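# Unpeg postcards onto the mat, clothespins into box

## Task

Remove every postcard from the line and lay them in one flat stack on the mat, then get all the clothespins into the box.

## Robot and tools

Robot: two arms, left_arm and right_arm, each with a parallel two-finger gripper and a wrist camera. Scene frame: origin at table-top height, midway between the nominal arm bases; +x points out over the table, +z up, and left_arm sits on the +y side (arm names do not match image sides). Calibrated bases: left_arm at (-0.028, +0.247, 0) m, right_arm at (-0.039, -0.274, 0) m, both turned about 1 degree around z. A two-camera stand is fixed behind the arms. Loose objects may occasionally get a brief nudge.

Gripper axes: fingers point along its +z, and they open and close along its y. end_effector_position is the midpoint between the pads, roughly 1 cm behind the fingertips.

The 14-number row (used by execute_actions and move): one flat list covering both arms, always all 14, each in [-1, 1]: left dx, dy, dz, rx, ry, rz, opening, then the same seven for right. dx..rz are an offset, not a pose: measured from that arm's current Hand target along the Hand target's own axes. Scale: 1.0 equals 0.6 m for dx/dy/dz and 180 degrees for the rotation; rx, ry, rz form a single rotation vector. Opening is absolute: +1 fully open (0.093 m), -1 closed. An arm you want left alone still needs its six pose numbers as 0 and its current opening resent, because 0 in the opening slot means a half-closed command.

execute_actions(actions, cameras): actions is a list of actions; each action is up to 15 rows, one per 1/30 s step, and a short action repeats its last row to fill 15 steps. All rows within an action are offsets from the pose at that action's start, and every new action starts from the Hand target as it then stands, so the same offset sent twice moves twice. An empty list returns state plus all camera images and shows fields other results may omit. cameras: list of names, ["all"], or []; an unknown name invalidates the call.

move(target, speed, blend, opening_speed, grip_force, blocking, cameras): straight-line path for each gripper. target is one 14-number row or a list of up to 15 rows, every row an offset from the same starting Hand targets. speed in m/s, 0.002 to 2.9 (default 0.25), one value or one per target; rotation limited to twice that in rad/s. blend in metres rounds corners of a list (0 = stop at each). opening_speed: per second on the -1..+1 scale, at least 0.2. grip_force: newtons per pad, 10 to 50 (default full), persists until changed; lower forces close slowly. blocking=false returns after about 0.5 s while the move continues. Paths last 0.5 to 10 s and do not avoid obstacles or the other arm. The extra line "move:" reports the ending (done, off_target, moving, held, fault) and acting limits (paced = pose clipped, held = steps withheld). Done means at rest within 10 mm and 2 degrees; neither done nor off_target tells you about contact. Faster moves stray more and hit harder; don't route a gripper near its own arm's base.

wait(seconds 0-10): lets the scene run holding commands; a running move carries on. stop(): brakes a running move. zoom_image(camera, region [x0,y0,x1,y1] pixels, at most 504x504): enlarges part of the newest image of cam_head_left, cam_head_right, cam_high, cam_left_wrist or cam_right_wrist (all 672x504). read_manual(section="licences"): licence texts only. finished_scene(scene): ends the scene irreversibly; the goal must hold without the robot.

Results: end_effector_position (m) and end_effector_quat_wxyz in the scene frame, accurate to a few cm. Hand target is the last commanded pose after clipping; the next offsets count from it. Grippers often stop short of it because of friction and weight, especially at long reach; resend the gap or an all-zero action. Orientation commands are clipped to 40 degrees from the measured orientation per step; check tilt after moves. Tool commands shows present commands. Joint velocities "within noise" means still. Joint torques (N m) include the arm's own weight; joints 1-3 wrap at ±28. Step readings list positions at some control steps.

Gripping: grip_measured is the finger motor on the opening scale. Pads meet near -0.94; an object of width w mm reads about -0.94 + 0.0208·w. Command about 0.24 below that reading for a firm hold on something rigid, just below it for a light press; keep sending the closing number to hold, and a number well above the width reading to release. Reading -1-ish alone does not prove a thin object is held. Postcards are thin: grasp carefully and set them down flat.

Avoid: anything falling off the table or left off it (fails the task); dropping or releasing moving parts; fast impacts; pushing hard into fixed or heavy things; arms touching each other or one gripper pinching the other's fingers; strain on a wrist camera cable. To end a push, command the target back beyond the gripper. Motor heat from holding loads, stretching out or pushing: MOTOR HOT appears at 75 °C, 90 °C folds that arm away for the rest of the scene, 100 °C makes it fall. Time keeps running while you think.

Each tool is called after "Emit:" by a JSON object that holds its "name" and its "arguments".

## Session

Emit:
{"name": "execute_actions", "arguments": {"actions": []}}

Scene clock: 0.00 s.
left_arm: end_effector_position=(+0.3545, +0.2609, +0.0856) grip_measured=+1.000 end_effector_quat_wxyz=(+0.565, -0.052, +0.821, +0.069) | right_arm: end_effector_position=(+0.3509, -0.2837, +0.0923) grip_measured=+1.000 end_effector_quat_wxyz=(+0.574, +0.046, +0.816, -0.048)
Joint positions: left_arm=[-0.085 1.544 0.351 0.821 -0.234 -0.032 0.093] | right_arm=[0.021 1.55 0.374 0.827 0.181 0.038 0.093]
Joint velocities: within noise
Joint torques (N m): no reading
Heat: left arm: 32 °C; right arm: 32 °C.
Hand target: left_arm +0.3556, +0.2610, +0.0879; +0.566, -0.053, +0.820, +0.069 | right_arm +0.3543, -0.2836, +0.1008; +0.585, +0.047, +0.809, -0.047
Tool commands: left_gripper/opening=+1.0 right_gripper/opening=+1.0

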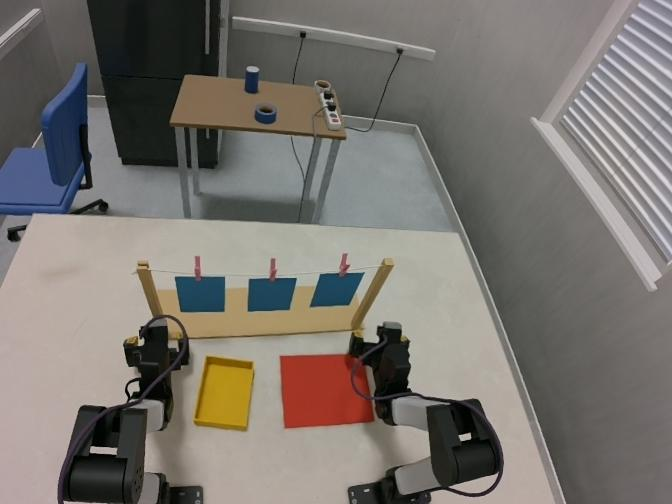

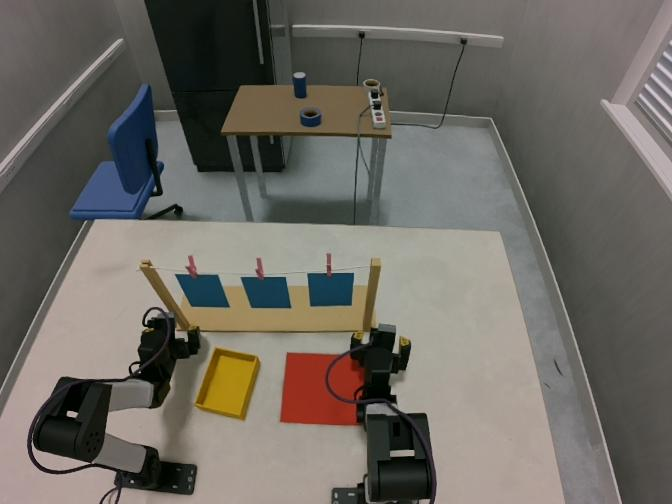

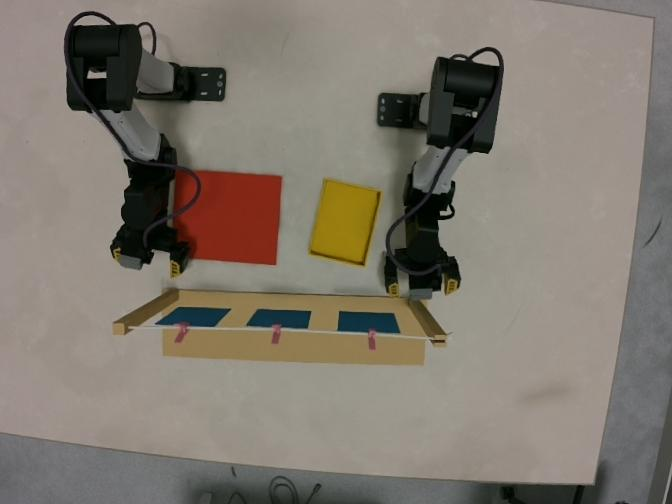

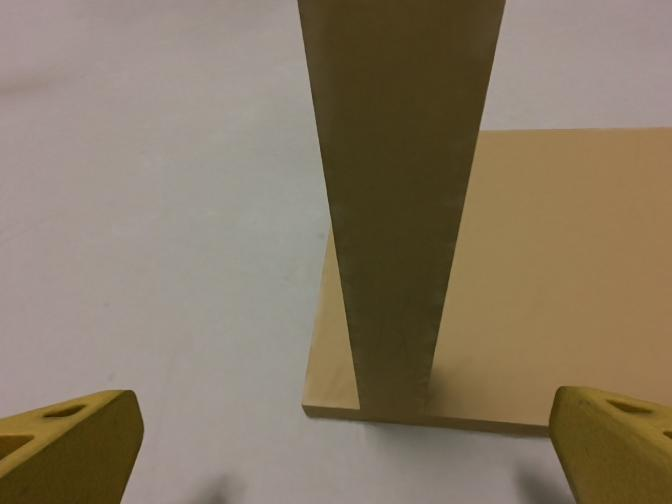

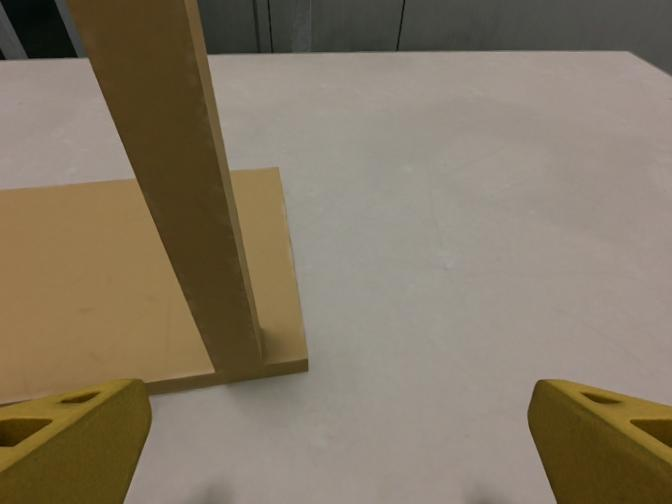

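Emit:
{"name": "move", "arguments": {"target": [-0.2,0,-0.22,0,-0.11,0,1,-0.2,0,-0.22,0,-0.1,0,1], "cameras": ["all"]}}

Emit:
{"name": "zoom_image", "arguments": {"camera": "cam_head_right", "region": [120, 230, 400, 440]}}

Emit:
{"name": "zoom_image", "arguments": {"camera": "cam_high", "region": [90, 150, 470, 400]}}

Scene clock: 13.50 s.
left_arm: end_effector_position=(+0.2751, +0.2403, +0.2323) grip_measured=+1.000 end_effector_quat_wxyz=(+0.691, -0.039, +0.718, +0.076) | right_arm: end_effector_position=(+0.2665, -0.2689, +0.2418) grip_measured=+1.000 end_effector_quat_wxyz=(+0.694, +0.036, +0.717, -0.053)
Joint positions: left_arm=[-0.262 0.705 0.29 0.378 -0.406 0.04 0.093] | right_arm=[0.154 0.696 0.323 0.34 0.311 -0.016 0.093]
Joint torques (N m): left_arm=[-1.05 -0.96 12.81 2.12 -0.12 -0.02] | right_arm=[0.42 -0.94 9.84 2.14 0.06 -0.1]
Heat: left arm: 33 °C; right arm: 35 °C.
Hand target: left_arm +0.2763, +0.2393, +0.2464; +0.699, -0.040, +0.710, +0.077 | right_arm +0.2675, -0.2688, +0.2560; +0.704, +0.039, +0.707, -0.054
Off the commanded pose: left_arm 0.014 m, 1 deg | right_arm 0.014 m, 2 deg.
move: off_target (left_arm, right_arm)

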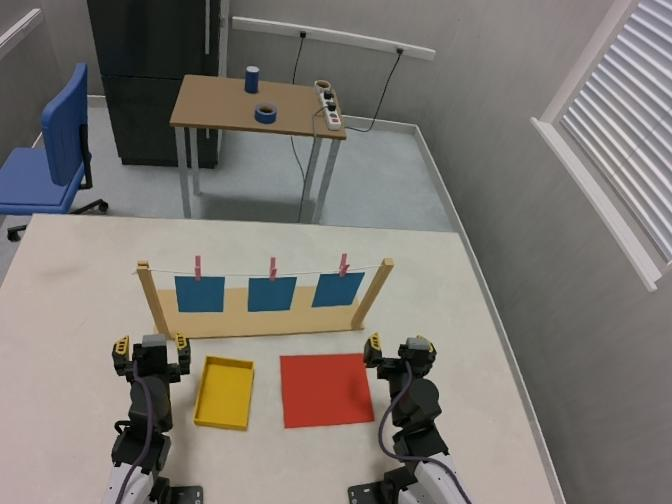

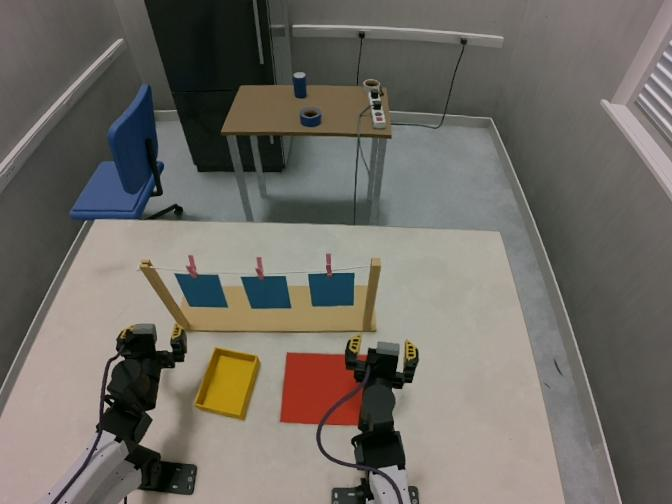

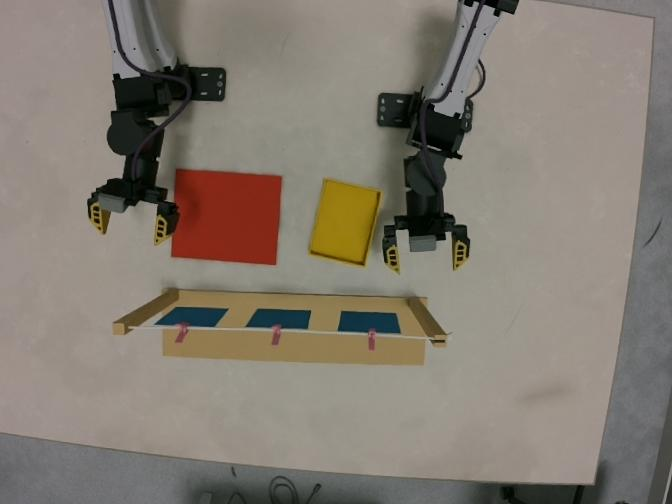

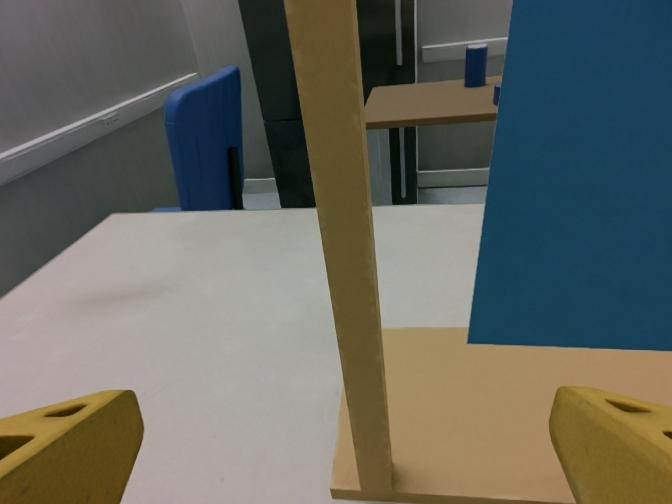

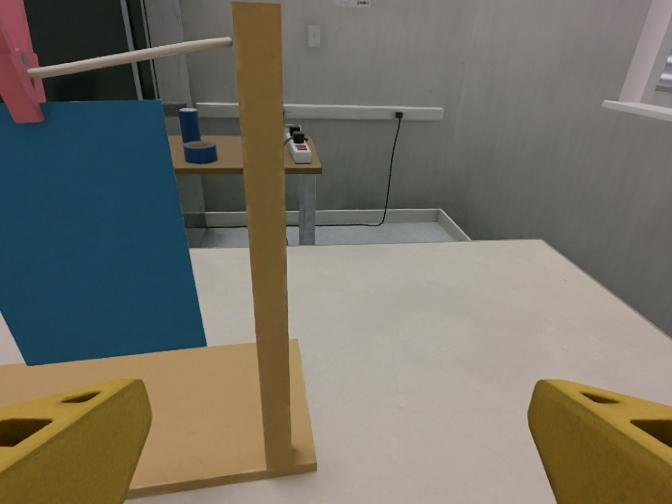

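Scaled by 1.800.

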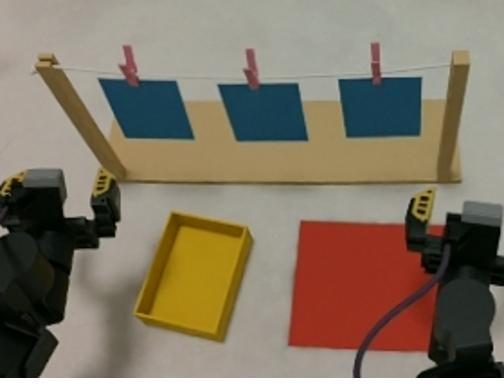

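Scaled by 1.326.

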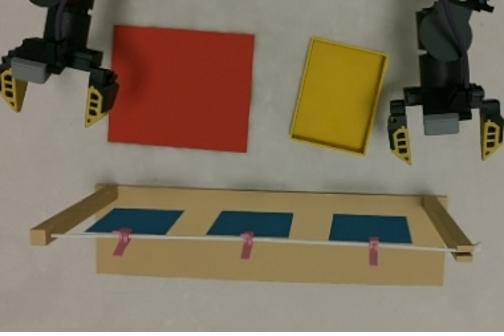

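Emit:
{"name": "move", "arguments": {"target": [0,0,0,0,0,0,1,-0.1,0.25,-0.03,0.04,0,0,1], "cameras": ["cam_right_wrist","cam_head_right"]}}

Emit:
{"name": "zoom_image", "arguments": {"camera": "cam_right_wrist", "region": [200, 0, 500, 200]}}

Scene clock: 32.10 s.
left_arm: end_effector_position=(+0.2751, +0.2404, +0.2322) grip_measured=+1.000 end_effector_quat_wxyz=(+0.691, -0.039, +0.718, +0.076) | right_arm: end_effector_position=(+0.2680, -0.1168, +0.3006) grip_measured=+1.000 end_effector_quat_wxyz=(+0.692, +0.065, +0.711, -0.105)
Joint positions: left_arm=[-0.262 0.705 0.29 0.378 -0.406 0.04 0.093] | right_arm=[0.909 1.197 0.75 0.396 1.182 -0.013 0.093]
Joint torques (N m): left_arm=[-1.03 -0.8 12.68 2.19 -0.11 -0.02] | right_arm=[-0.09 -3.19 9.4 1.92 0.11 -0.11]
Heat: left arm: 34 °C; right arm: 38 °C.
Hand target: left_arm +0.2763, +0.2393, +0.2464; +0.699, -0.040, +0.710, +0.077 | right_arm +0.2697, -0.1165, +0.3129; +0.700, +0.083, +0.702, -0.098
Off the commanded pose: left_arm 0.014 m, 1 deg | right_arm 0.012 m, 3 deg.
move: off_target (left_arm, right_arm)
Images, in order (width x height): cam_head_right 672x504, cam_right_wrist 672x504.

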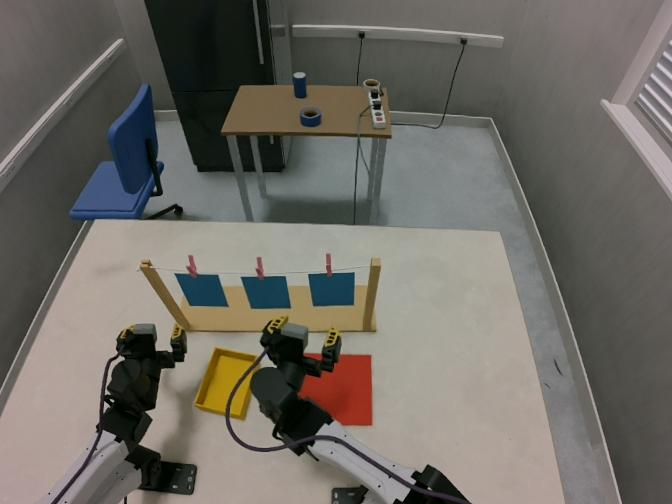

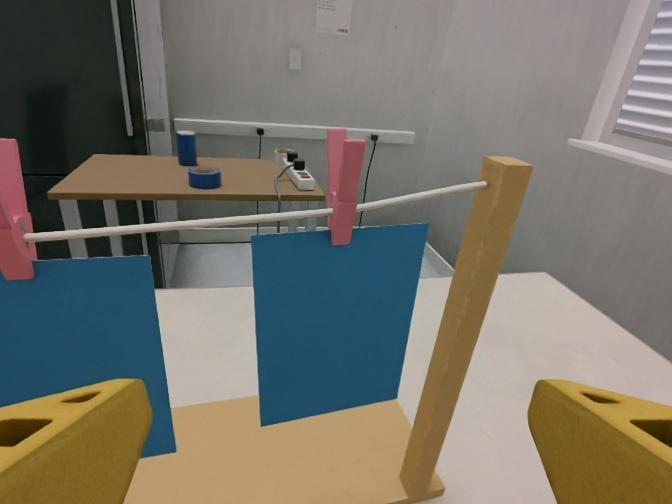

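Scaled by 1.680.

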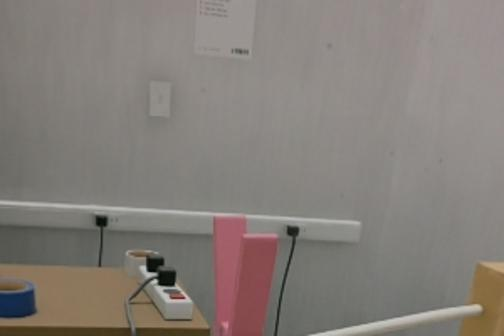

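Emit:
{"name": "move", "arguments": {"target": [0,0,0,0,0,0,1,-0.15,0.012,0.048,-0.446,0.337,-0.439,0], "cameras": ["all"]}}

Scene clock: 68.67 s.
left_arm: end_effector_position=(+0.2751, +0.2404, +0.2322) grip_measured=+1.000 end_effector_quat_wxyz=(+0.691, -0.039, +0.718, +0.076) | right_arm: end_effector_position=(+0.2983, -0.1158, +0.4003) grip_measured=+0.002 end_effector_quat_wxyz=(-0.341, +0.654, -0.665, +0.113)
Joint positions: left_arm=[-0.262 0.705 0.29 0.378 -0.406 0.04 0.093] | right_arm=[0.397 1.743 2.46 -1.553 -0.019 -1.118 0.045]
Joint torques (N m): left_arm=[-1.02 -1.14 12.45 2.15 -0.11 -0.02] | right_arm=[0.18 -5.2 6.28 1.62 -0.05 -0.09]
Heat: left arm: 39 °C; right arm: 37 °C.
Hand target: left_arm +0.2763, +0.2393, +0.2464; +0.699, -0.040, +0.710, +0.077 | right_arm +0.2999, -0.1151, +0.4028; -0.018, +0.706, -0.708, +0.006
Off the commanded pose: left_arm 0.014 m, 1 deg | right_arm 0.003 m, 42 deg; orientation clipped.
joint sent to its limit (right arm) — joint 4 (wrist pitch), lower limit. The joint targets are off in orientation, not in position.
move: off_target (left_arm, right_arm); limits=paced

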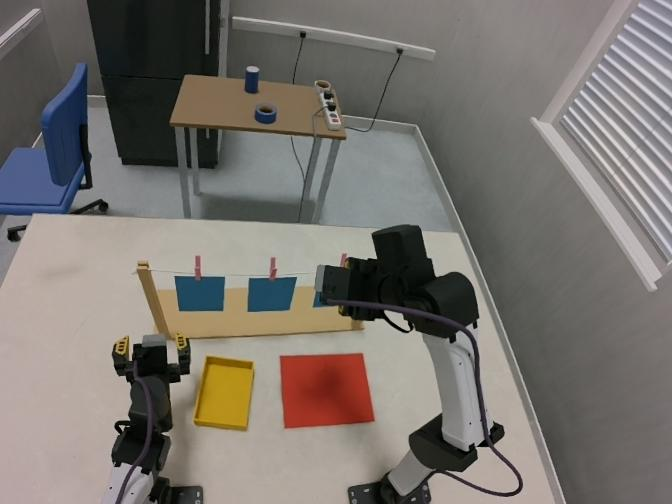

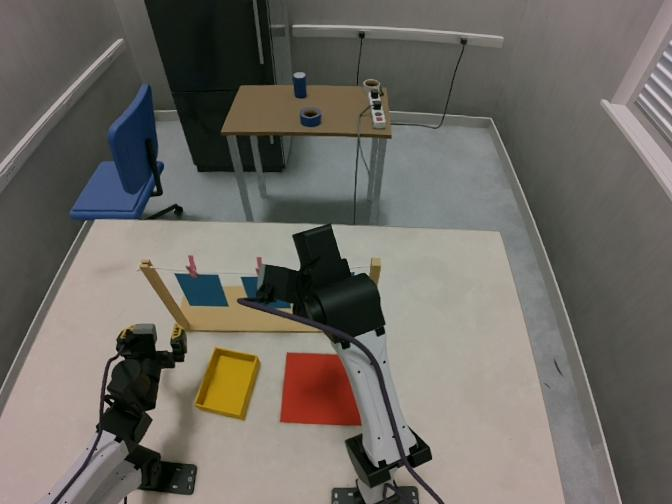

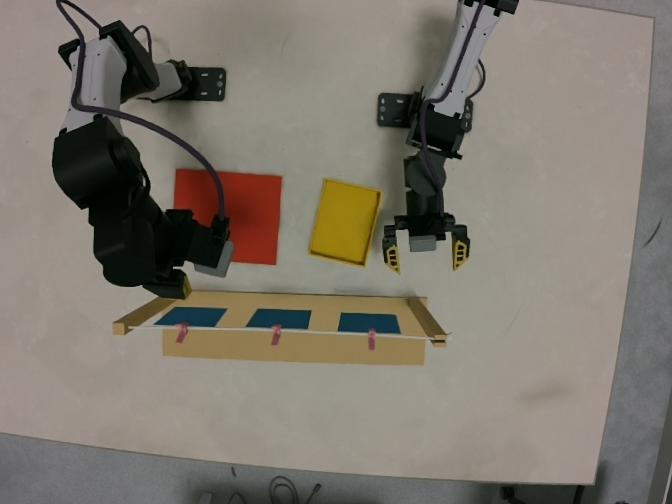

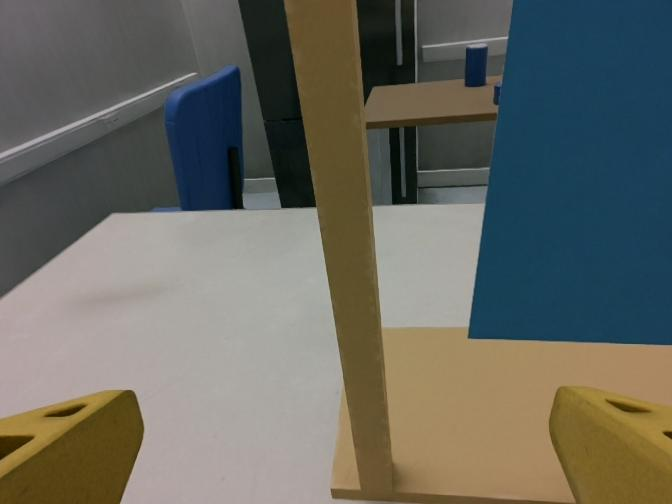

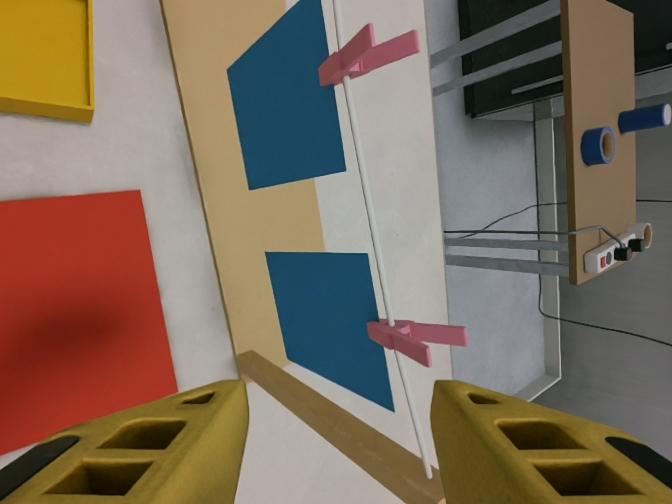

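Emit:
{"name": "move", "arguments": {"target": [0,0,0,0,0,0,1,0.008,-0.158,0.07,0.194,0,0,0], "cameras": ["all"]}}

Scene clock: 87.23 s.
left_arm: end_effector_position=(+0.2751, +0.2404, +0.2322) grip_measured=+1.000 end_effector_quat_wxyz=(+0.691, -0.039, +0.718, +0.076) | right_arm: end_effector_position=(+0.3942, -0.1174, +0.3586) grip_measured=+0.002 end_effector_quat_wxyz=(-0.270, +0.662, -0.660, +0.230)
Joint positions: left_arm=[-0.262 0.705 0.29 0.377 -0.406 0.04 0.093] | right_arm=[0.397 2.106 2.787 -1.558 0.229 -1.227 0.045]
Joint torques (N m): left_arm=[-1.01 -0.95 12.49 2.17 -0.13 -0.05] | right_arm=[-0.16 -8.53 6.38 1.6 0.14 -0.08]
Heat: left arm: 40 °C; right arm: 37 °C.
Hand target: left_arm +0.2763, +0.2393, +0.2464; +0.699, -0.040, +0.710, +0.077 | right_arm +0.3960, -0.1195, +0.3639; -0.229, +0.668, -0.674, +0.218
Off the commanded pose: left_arm 0.014 m, 1 deg | right_arm 0.006 m, 5 deg.
joint read past its limit (right arm) — joint 4 (wrist pitch), lower limit.
joint sent to its limit (right arm) — joint 4 (wrist pitch), lower limit. The joint targets are off in orientation, not in position.
move: off_target (left_arm, right_arm)

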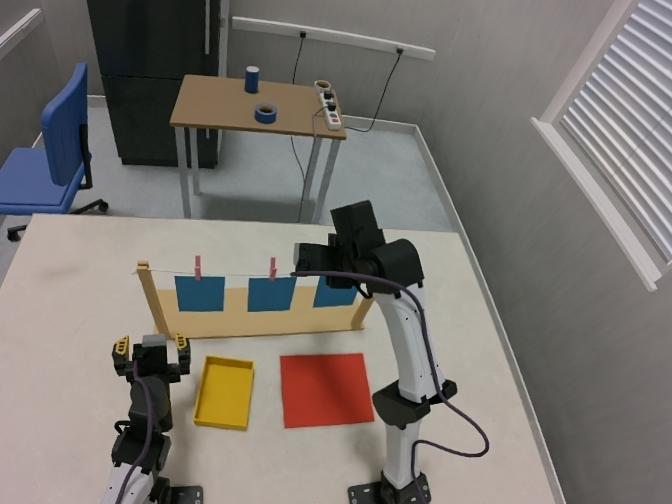

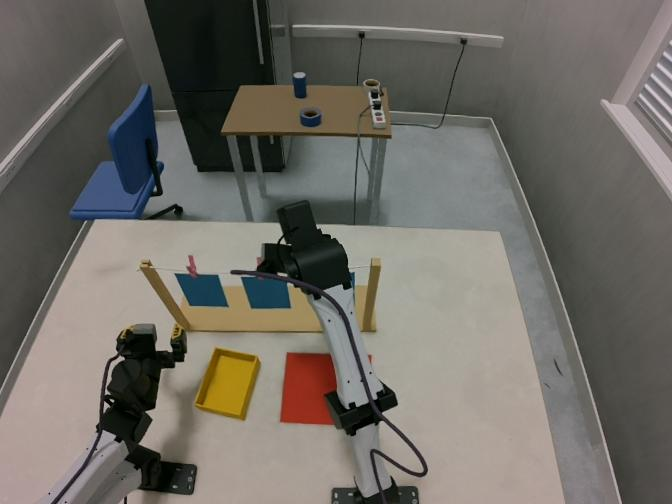

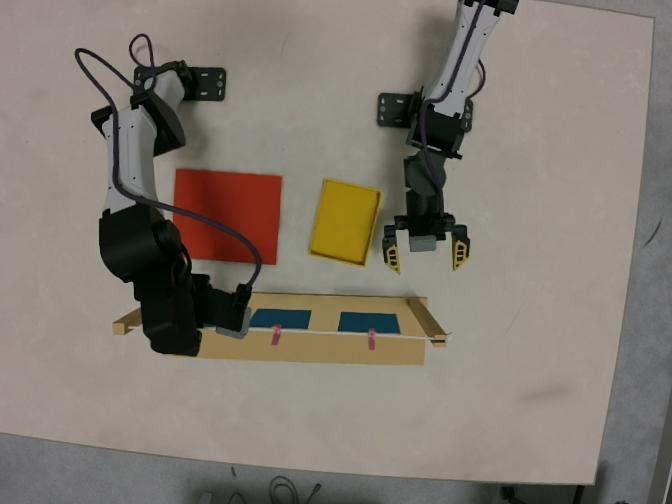

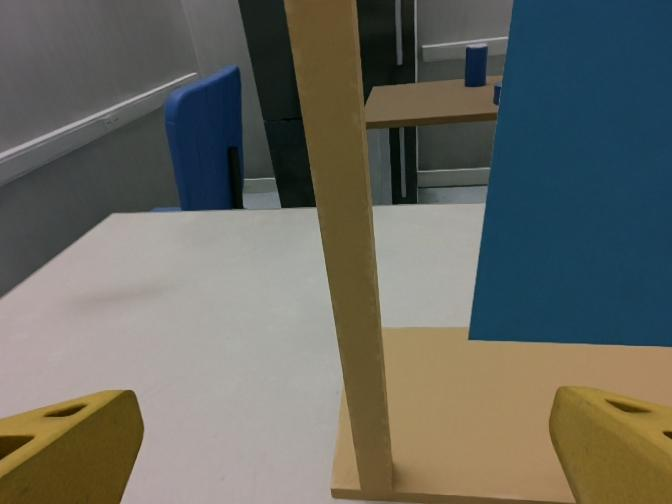

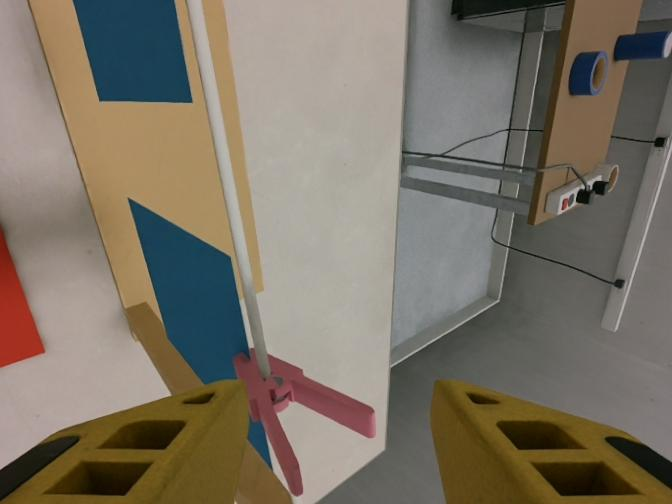

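Emit:
{"name": "move", "arguments": {"target": [[0,0,0,0,0,0,1,-0.005,0.083,-0.012,0,0,0,0.3],[0,0,0,0,0,0,1,-0.005,0.068,0.136,0,0,0,0.3]], "speed": 0.12, "cameras": ["cam_head_left","cam_high","cam_right_wrist"]}}

Scene clock: 98.07 s.
left_arm: end_effector_position=(+0.2751, +0.2404, +0.2322) grip_measured=+1.000 end_effector_quat_wxyz=(+0.691, -0.039, +0.718, +0.076) | right_arm: end_effector_position=(+0.4075, -0.1175, +0.2797) grip_measured=+0.297 end_effector_quat_wxyz=(-0.226, +0.665, -0.675, +0.224)
Joint positions: left_arm=[-0.262 0.705 0.29 0.377 -0.406 0.04 0.093] | right_arm=[0.394 1.928 2.157 -1.197 0.253 -1.21 0.059]
Joint torques (N m): left_arm=[-1.1 -1.1 12.6 2.18 -0.1 -0.04] | right_arm=[-0.49 -8.06 5.61 1.62 -0.15 -0.1]
Heat: left arm: 41 °C; right arm: 37 °C.
Hand target: left_arm +0.2763, +0.2393, +0.2464; +0.699, -0.040, +0.710, +0.077 | right_arm +0.4123, -0.1150, +0.2742; -0.229, +0.668, -0.674, +0.218
Off the commanded pose: left_arm 0.014 m, 1 deg | right_arm 0.008 m, 1 deg.
move: off_target (left_arm)
Images, in order (width x height): cam_head_left 672x504, cam_high 672x504, cam_right_wrist 672x504.

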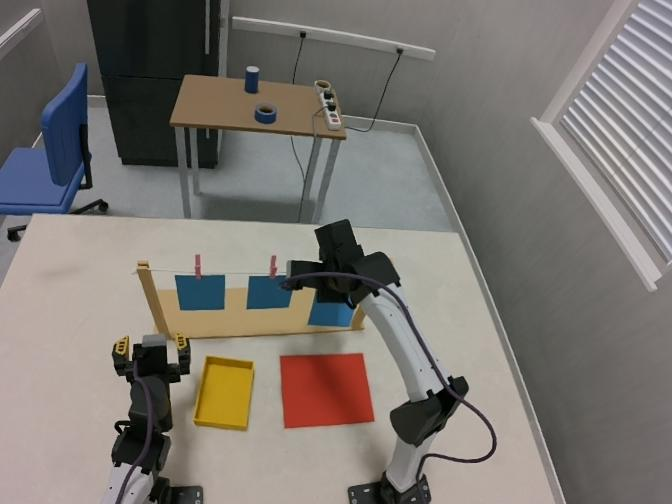

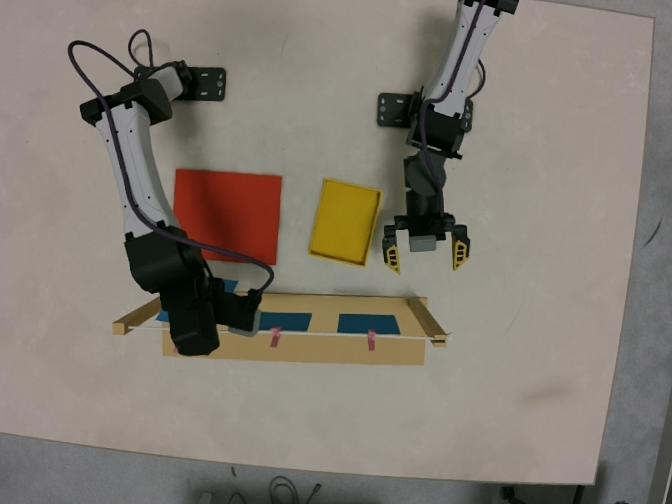

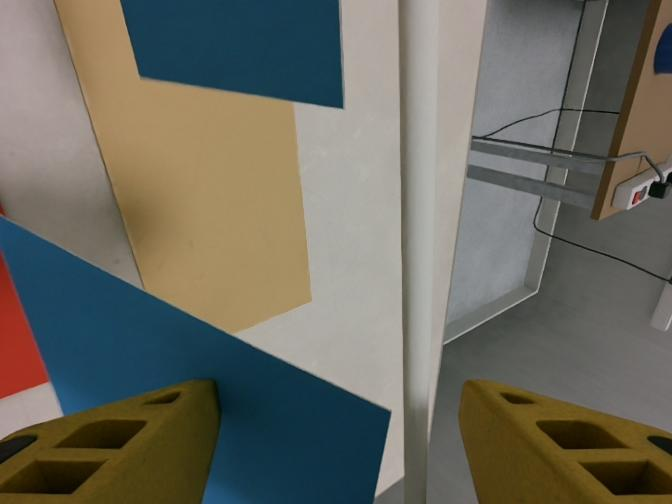

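Emit:
{"name": "move", "arguments": {"target": [[0,0,0,0,0,0,1,0,0,0.025,0,0,0,0.3],[0,0,0,0,0,0,1,0,0,0.025,0,0,0,-1]], "speed": 0.08, "cameras": ["cam_head_left","cam_head_right","cam_right_wrist"]}}

Emit:
{"name": "zoom_image", "arguments": {"camera": "cam_head_left", "region": [240, 200, 420, 350]}}

Scene clock: 103.07 s.
left_arm: end_effector_position=(+0.2751, +0.2404, +0.2322) grip_measured=+1.000 end_effector_quat_wxyz=(+0.691, -0.039, +0.718, +0.076) | right_arm: end_effector_position=(+0.4189, -0.1148, +0.2729) grip_measured=-0.972 end_effector_quat_wxyz=(-0.236, +0.664, -0.672, +0.228)
Joint positions: left_arm=[-0.262 0.705 0.29 0.377 -0.406 0.04 0.093] | right_arm=[0.387 1.937 2.125 -1.131 0.248 -1.221 0]
Joint torques (N m): left_arm=[-0.92 -1.03 12.74 2.2 -0.14 -0.08] | right_arm=[-0.77 -7.99 5.53 1.53 -0.17 -0.05]
Heat: left arm: 41 °C; right arm: 37 °C.
Hand target: left_arm +0.2763, +0.2393, +0.2464; +0.699, -0.040, +0.710, +0.077 | right_arm +0.4213, -0.1148, +0.2622; -0.229, +0.668, -0.674, +0.218
Off the commanded pose: left_arm 0.014 m, 1 deg | right_arm 0.011 m, 2 deg.
move: off_target (left_arm, right_arm); target 2's new opening was sent with right_arm's hand 0.012 m and 1 deg from that target
Images, in order (width x height): cam_head_left 672x504, cam_head_right 672x504, cam_right_wrist 672x504.

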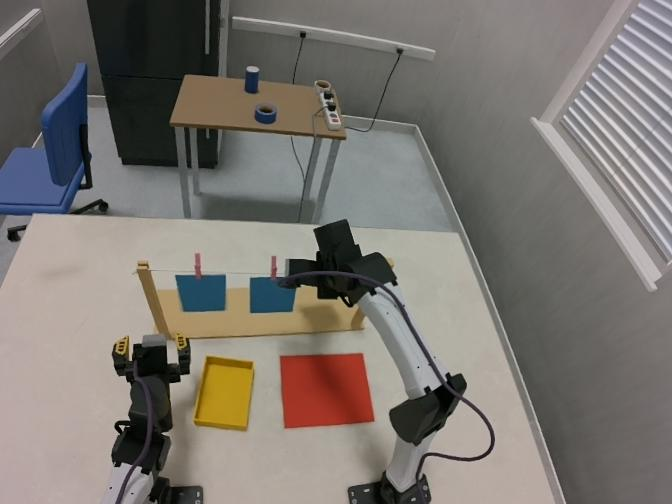

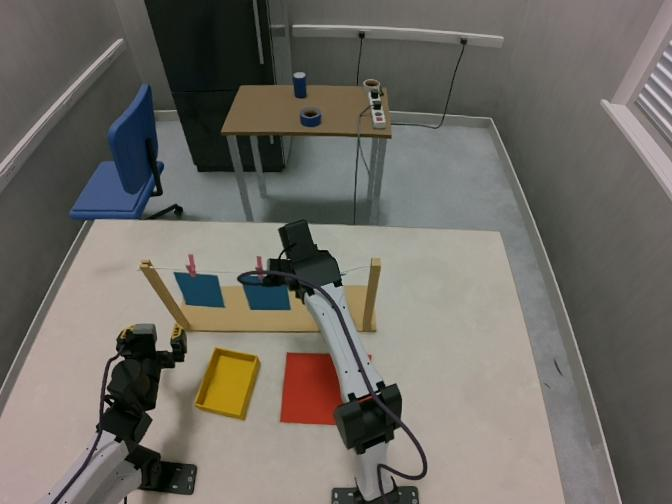

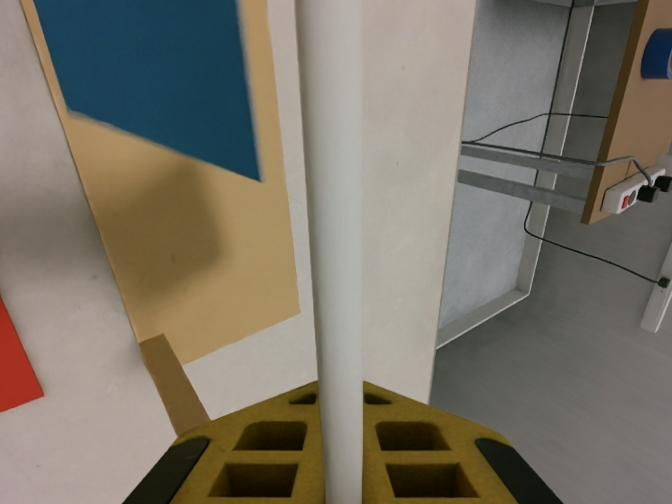

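Scaled by 2.800.

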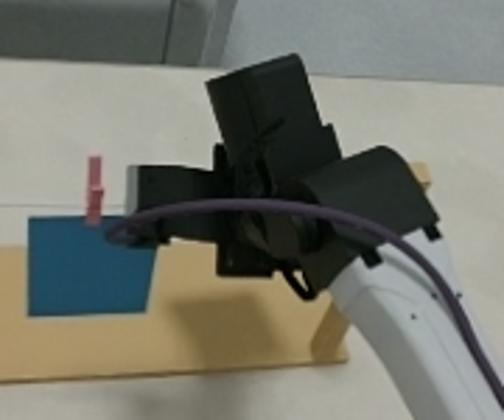

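Emit:
{"name": "move", "arguments": {"target": [[0,0,0,0,0,0,1,0,0,0,0,0,0,0.3],[0,0,0,0,0,0,1,0,0,-0.22,0,0,0,0.3],[0,0,0,0,0,0,-0.3,0.275,0.163,-0.202,0.27,-0.188,0.48,0.3]], "cameras": ["all"], "speed": [0.1,0.15,0.25]}}

Scene clock: 121.23 s.
left_arm: end_effector_position=(+0.2751, +0.2404, +0.2322) grip_measured=-0.298 end_effector_quat_wxyz=(+0.691, -0.039, +0.718, +0.076) | right_arm: end_effector_position=(+0.2709, -0.2770, +0.2923) grip_measured=+0.298 end_effector_quat_wxyz=(+0.690, +0.050, +0.719, -0.060)
Joint positions: left_arm=[-0.262 0.705 0.29 0.377 -0.406 0.04 0.031] | right_arm=[0.127 0.713 0.535 0.136 0.315 -0.005 0.059]
Joint torques (N m): left_arm=[-1.14 -0.99 12.52 2.16 -0.11 -0.01] | right_arm=[-0.27 -1.46 6.89 2.37 0.07 0.04]
Heat: left arm: 42 °C; right arm: 39 °C.
Hand target: left_arm +0.2763, +0.2393, +0.2464; +0.699, -0.040, +0.710, +0.077 | right_arm +0.2698, -0.2800, +0.2977; +0.700, +0.061, +0.709, -0.060
Off the commanded pose: left_arm 0.014 m, 1 deg | right_arm 0.006 m, 2 deg.
move: off_target (left_arm); target 3's new opening was sent with left_arm's hand 0.014 m and 1 deg from that target

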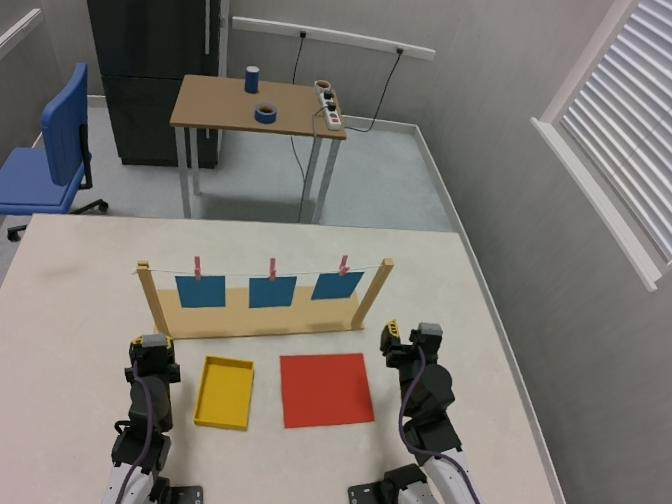

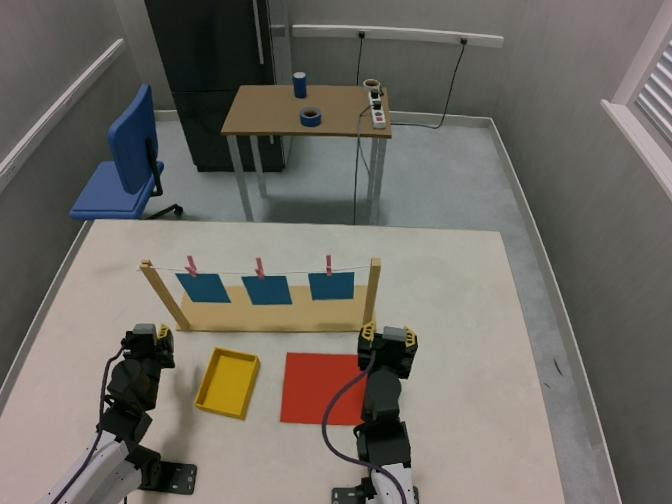

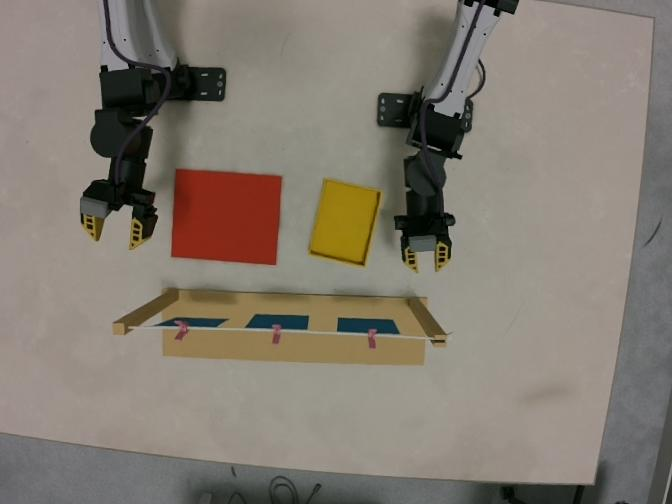

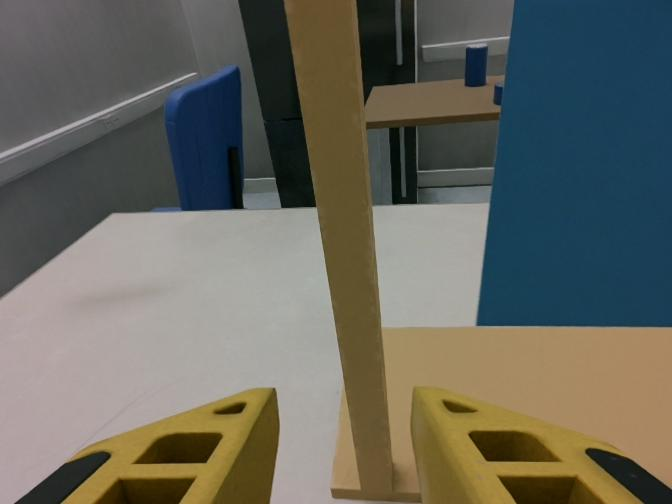

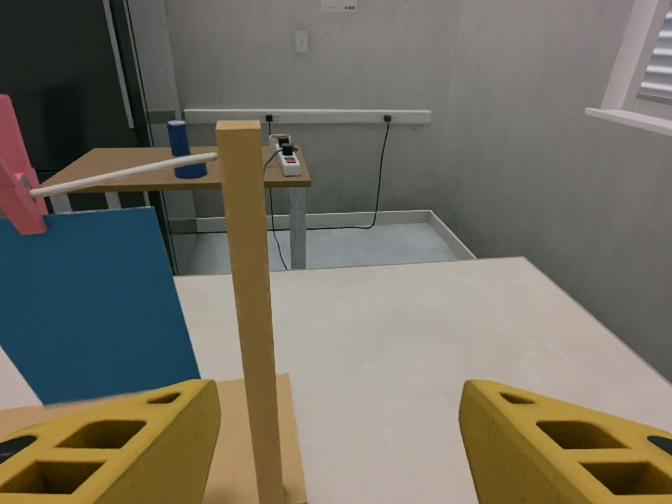

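Emit:
{"name": "move", "arguments": {"target": [-0.023,-0.3,-0.01,0.359,-0.013,-0.013,-0.3,0,0,0,0,0,0,0.3], "cameras": ["all"]}}

Scene clock: 132.27 s.
left_arm: end_effector_position=(+0.2974, +0.0653, +0.2364) grip_measured=-0.298 end_effector_quat_wxyz=(+0.615, +0.319, +0.644, -0.324) | right_arm: end_effector_position=(+0.2709, -0.2770, +0.2923) grip_measured=+0.298 end_effector_quat_wxyz=(+0.691, +0.050, +0.719, -0.060)
Joint positions: left_arm=[-0.216 1.241 0.514 0.682 0.748 0.005 0.031] | right_arm=[0.127 0.713 0.535 0.137 0.315 -0.005 0.059]
Joint torques (N m): left_arm=[-1.03 -2.99 11.55 2.35 0.14 -0.15] | right_arm=[-0.27 -1.47 6.89 2.37 0.07 0.04]
Heat: left arm: 43 °C; right arm: 42 °C.
Hand target: left_arm +0.3002, +0.0602, +0.2506; +0.627, +0.328, +0.626, -0.327 | right_arm +0.2698, -0.2800, +0.2978; +0.700, +0.061, +0.709, -0.060
Off the commanded pose: left_arm 0.015 m, 3 deg | right_arm 0.006 m, 2 deg.
move: off_target (left_arm)

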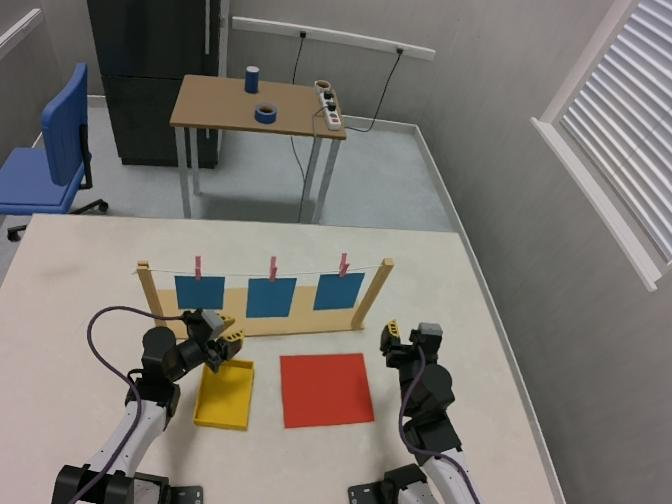

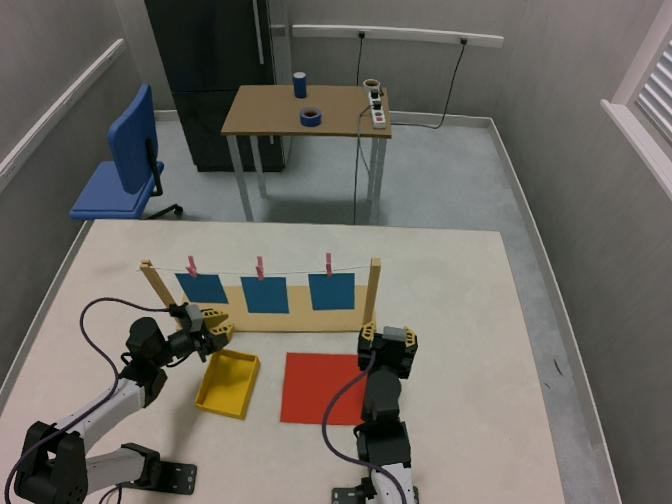

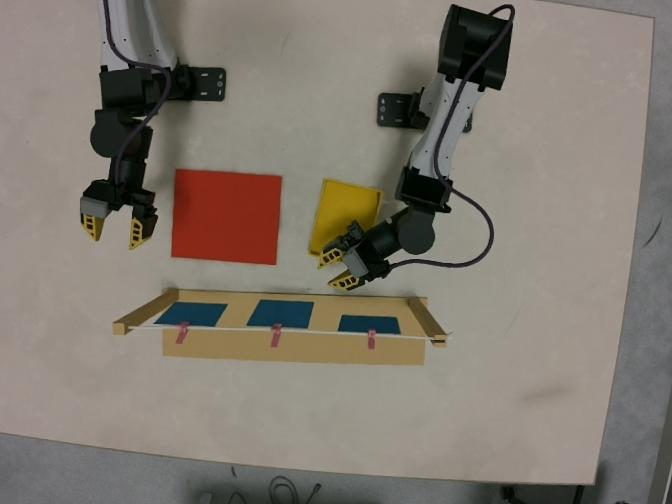

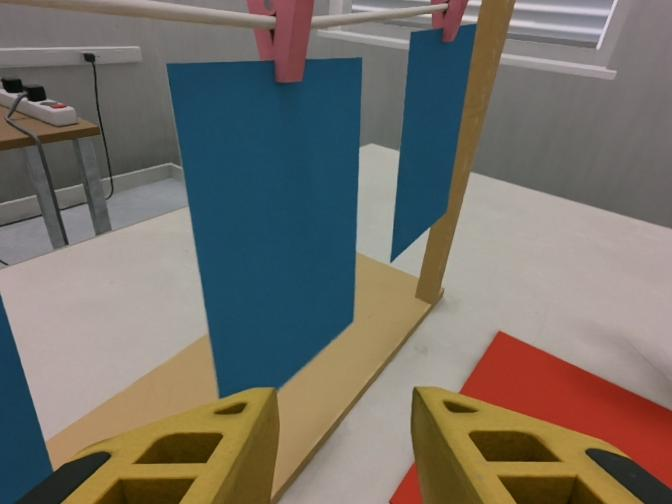

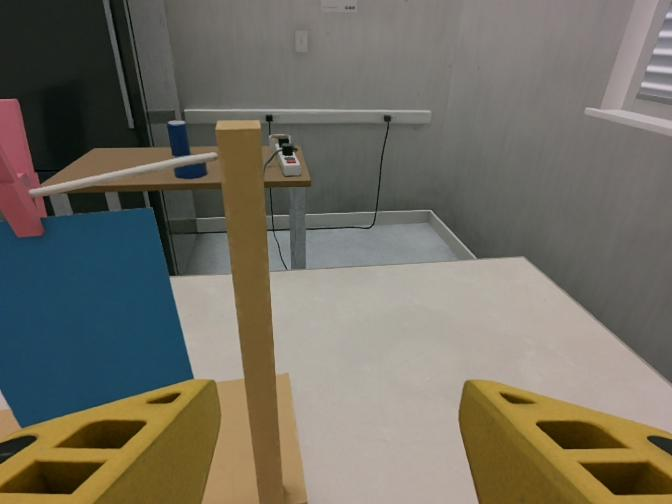

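Emit:
{"name": "move", "arguments": {"target": [0.005,-0.005,0.23,0,0,0,-0.3,0,0,0,0,0,0,0.3], "cameras": ["cam_left_wrist","cam_head_right","cam_high"], "speed": 0.15}}

Scene clock: 142.77 s.
left_arm: end_effector_position=(+0.3706, -0.0505, +0.2383) grip_measured=-0.298 end_effector_quat_wxyz=(+0.615, +0.330, +0.636, -0.328) | right_arm: end_effector_position=(+0.2709, -0.2770, +0.2923) grip_measured=+0.298 end_effector_quat_wxyz=(+0.691, +0.050, +0.719, -0.060)
Joint positions: left_arm=[-0.501 1.693 0.911 0.751 0.486 0.003 0.031] | right_arm=[0.127 0.713 0.535 0.137 0.315 -0.005 0.059]
Joint torques (N m): left_arm=[-0.73 -6.24 11.51 2.41 -0.03 -0.17] | right_arm=[-0.27 -1.47 6.89 2.36 0.07 0.04]
Heat: left arm: 44 °C; right arm: 44 °C.
Hand target: left_arm +0.3765, -0.0548, +0.2477; +0.627, +0.328, +0.626, -0.327 | right_arm +0.2698, -0.2800, +0.2978; +0.700, +0.061, +0.709, -0.060
Off the commanded pose: left_arm 0.012 m, 2 deg | right_arm 0.006 m, 2 deg.
move: off_target (left_arm)
Images, in order (width x height): cam_head_right 672x504, cam_high 672x504, cam_left_wrist 672x504.

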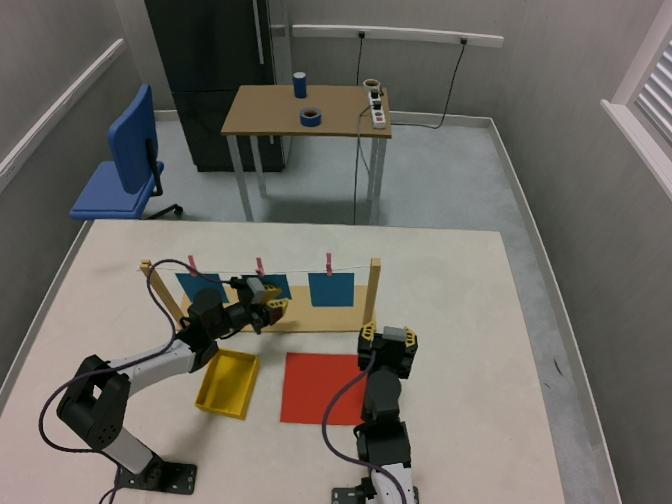

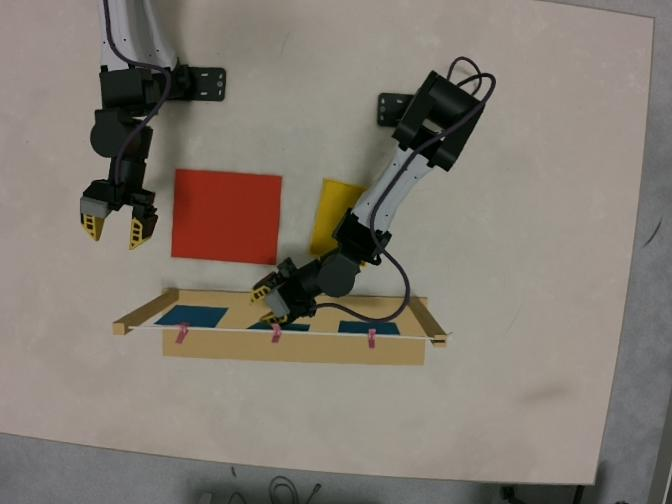

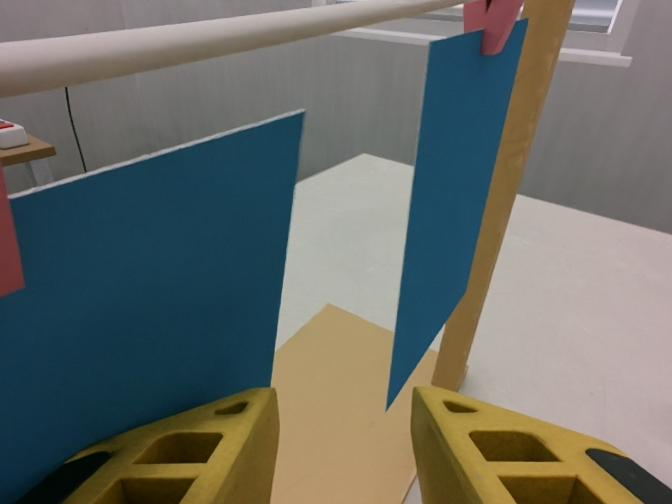

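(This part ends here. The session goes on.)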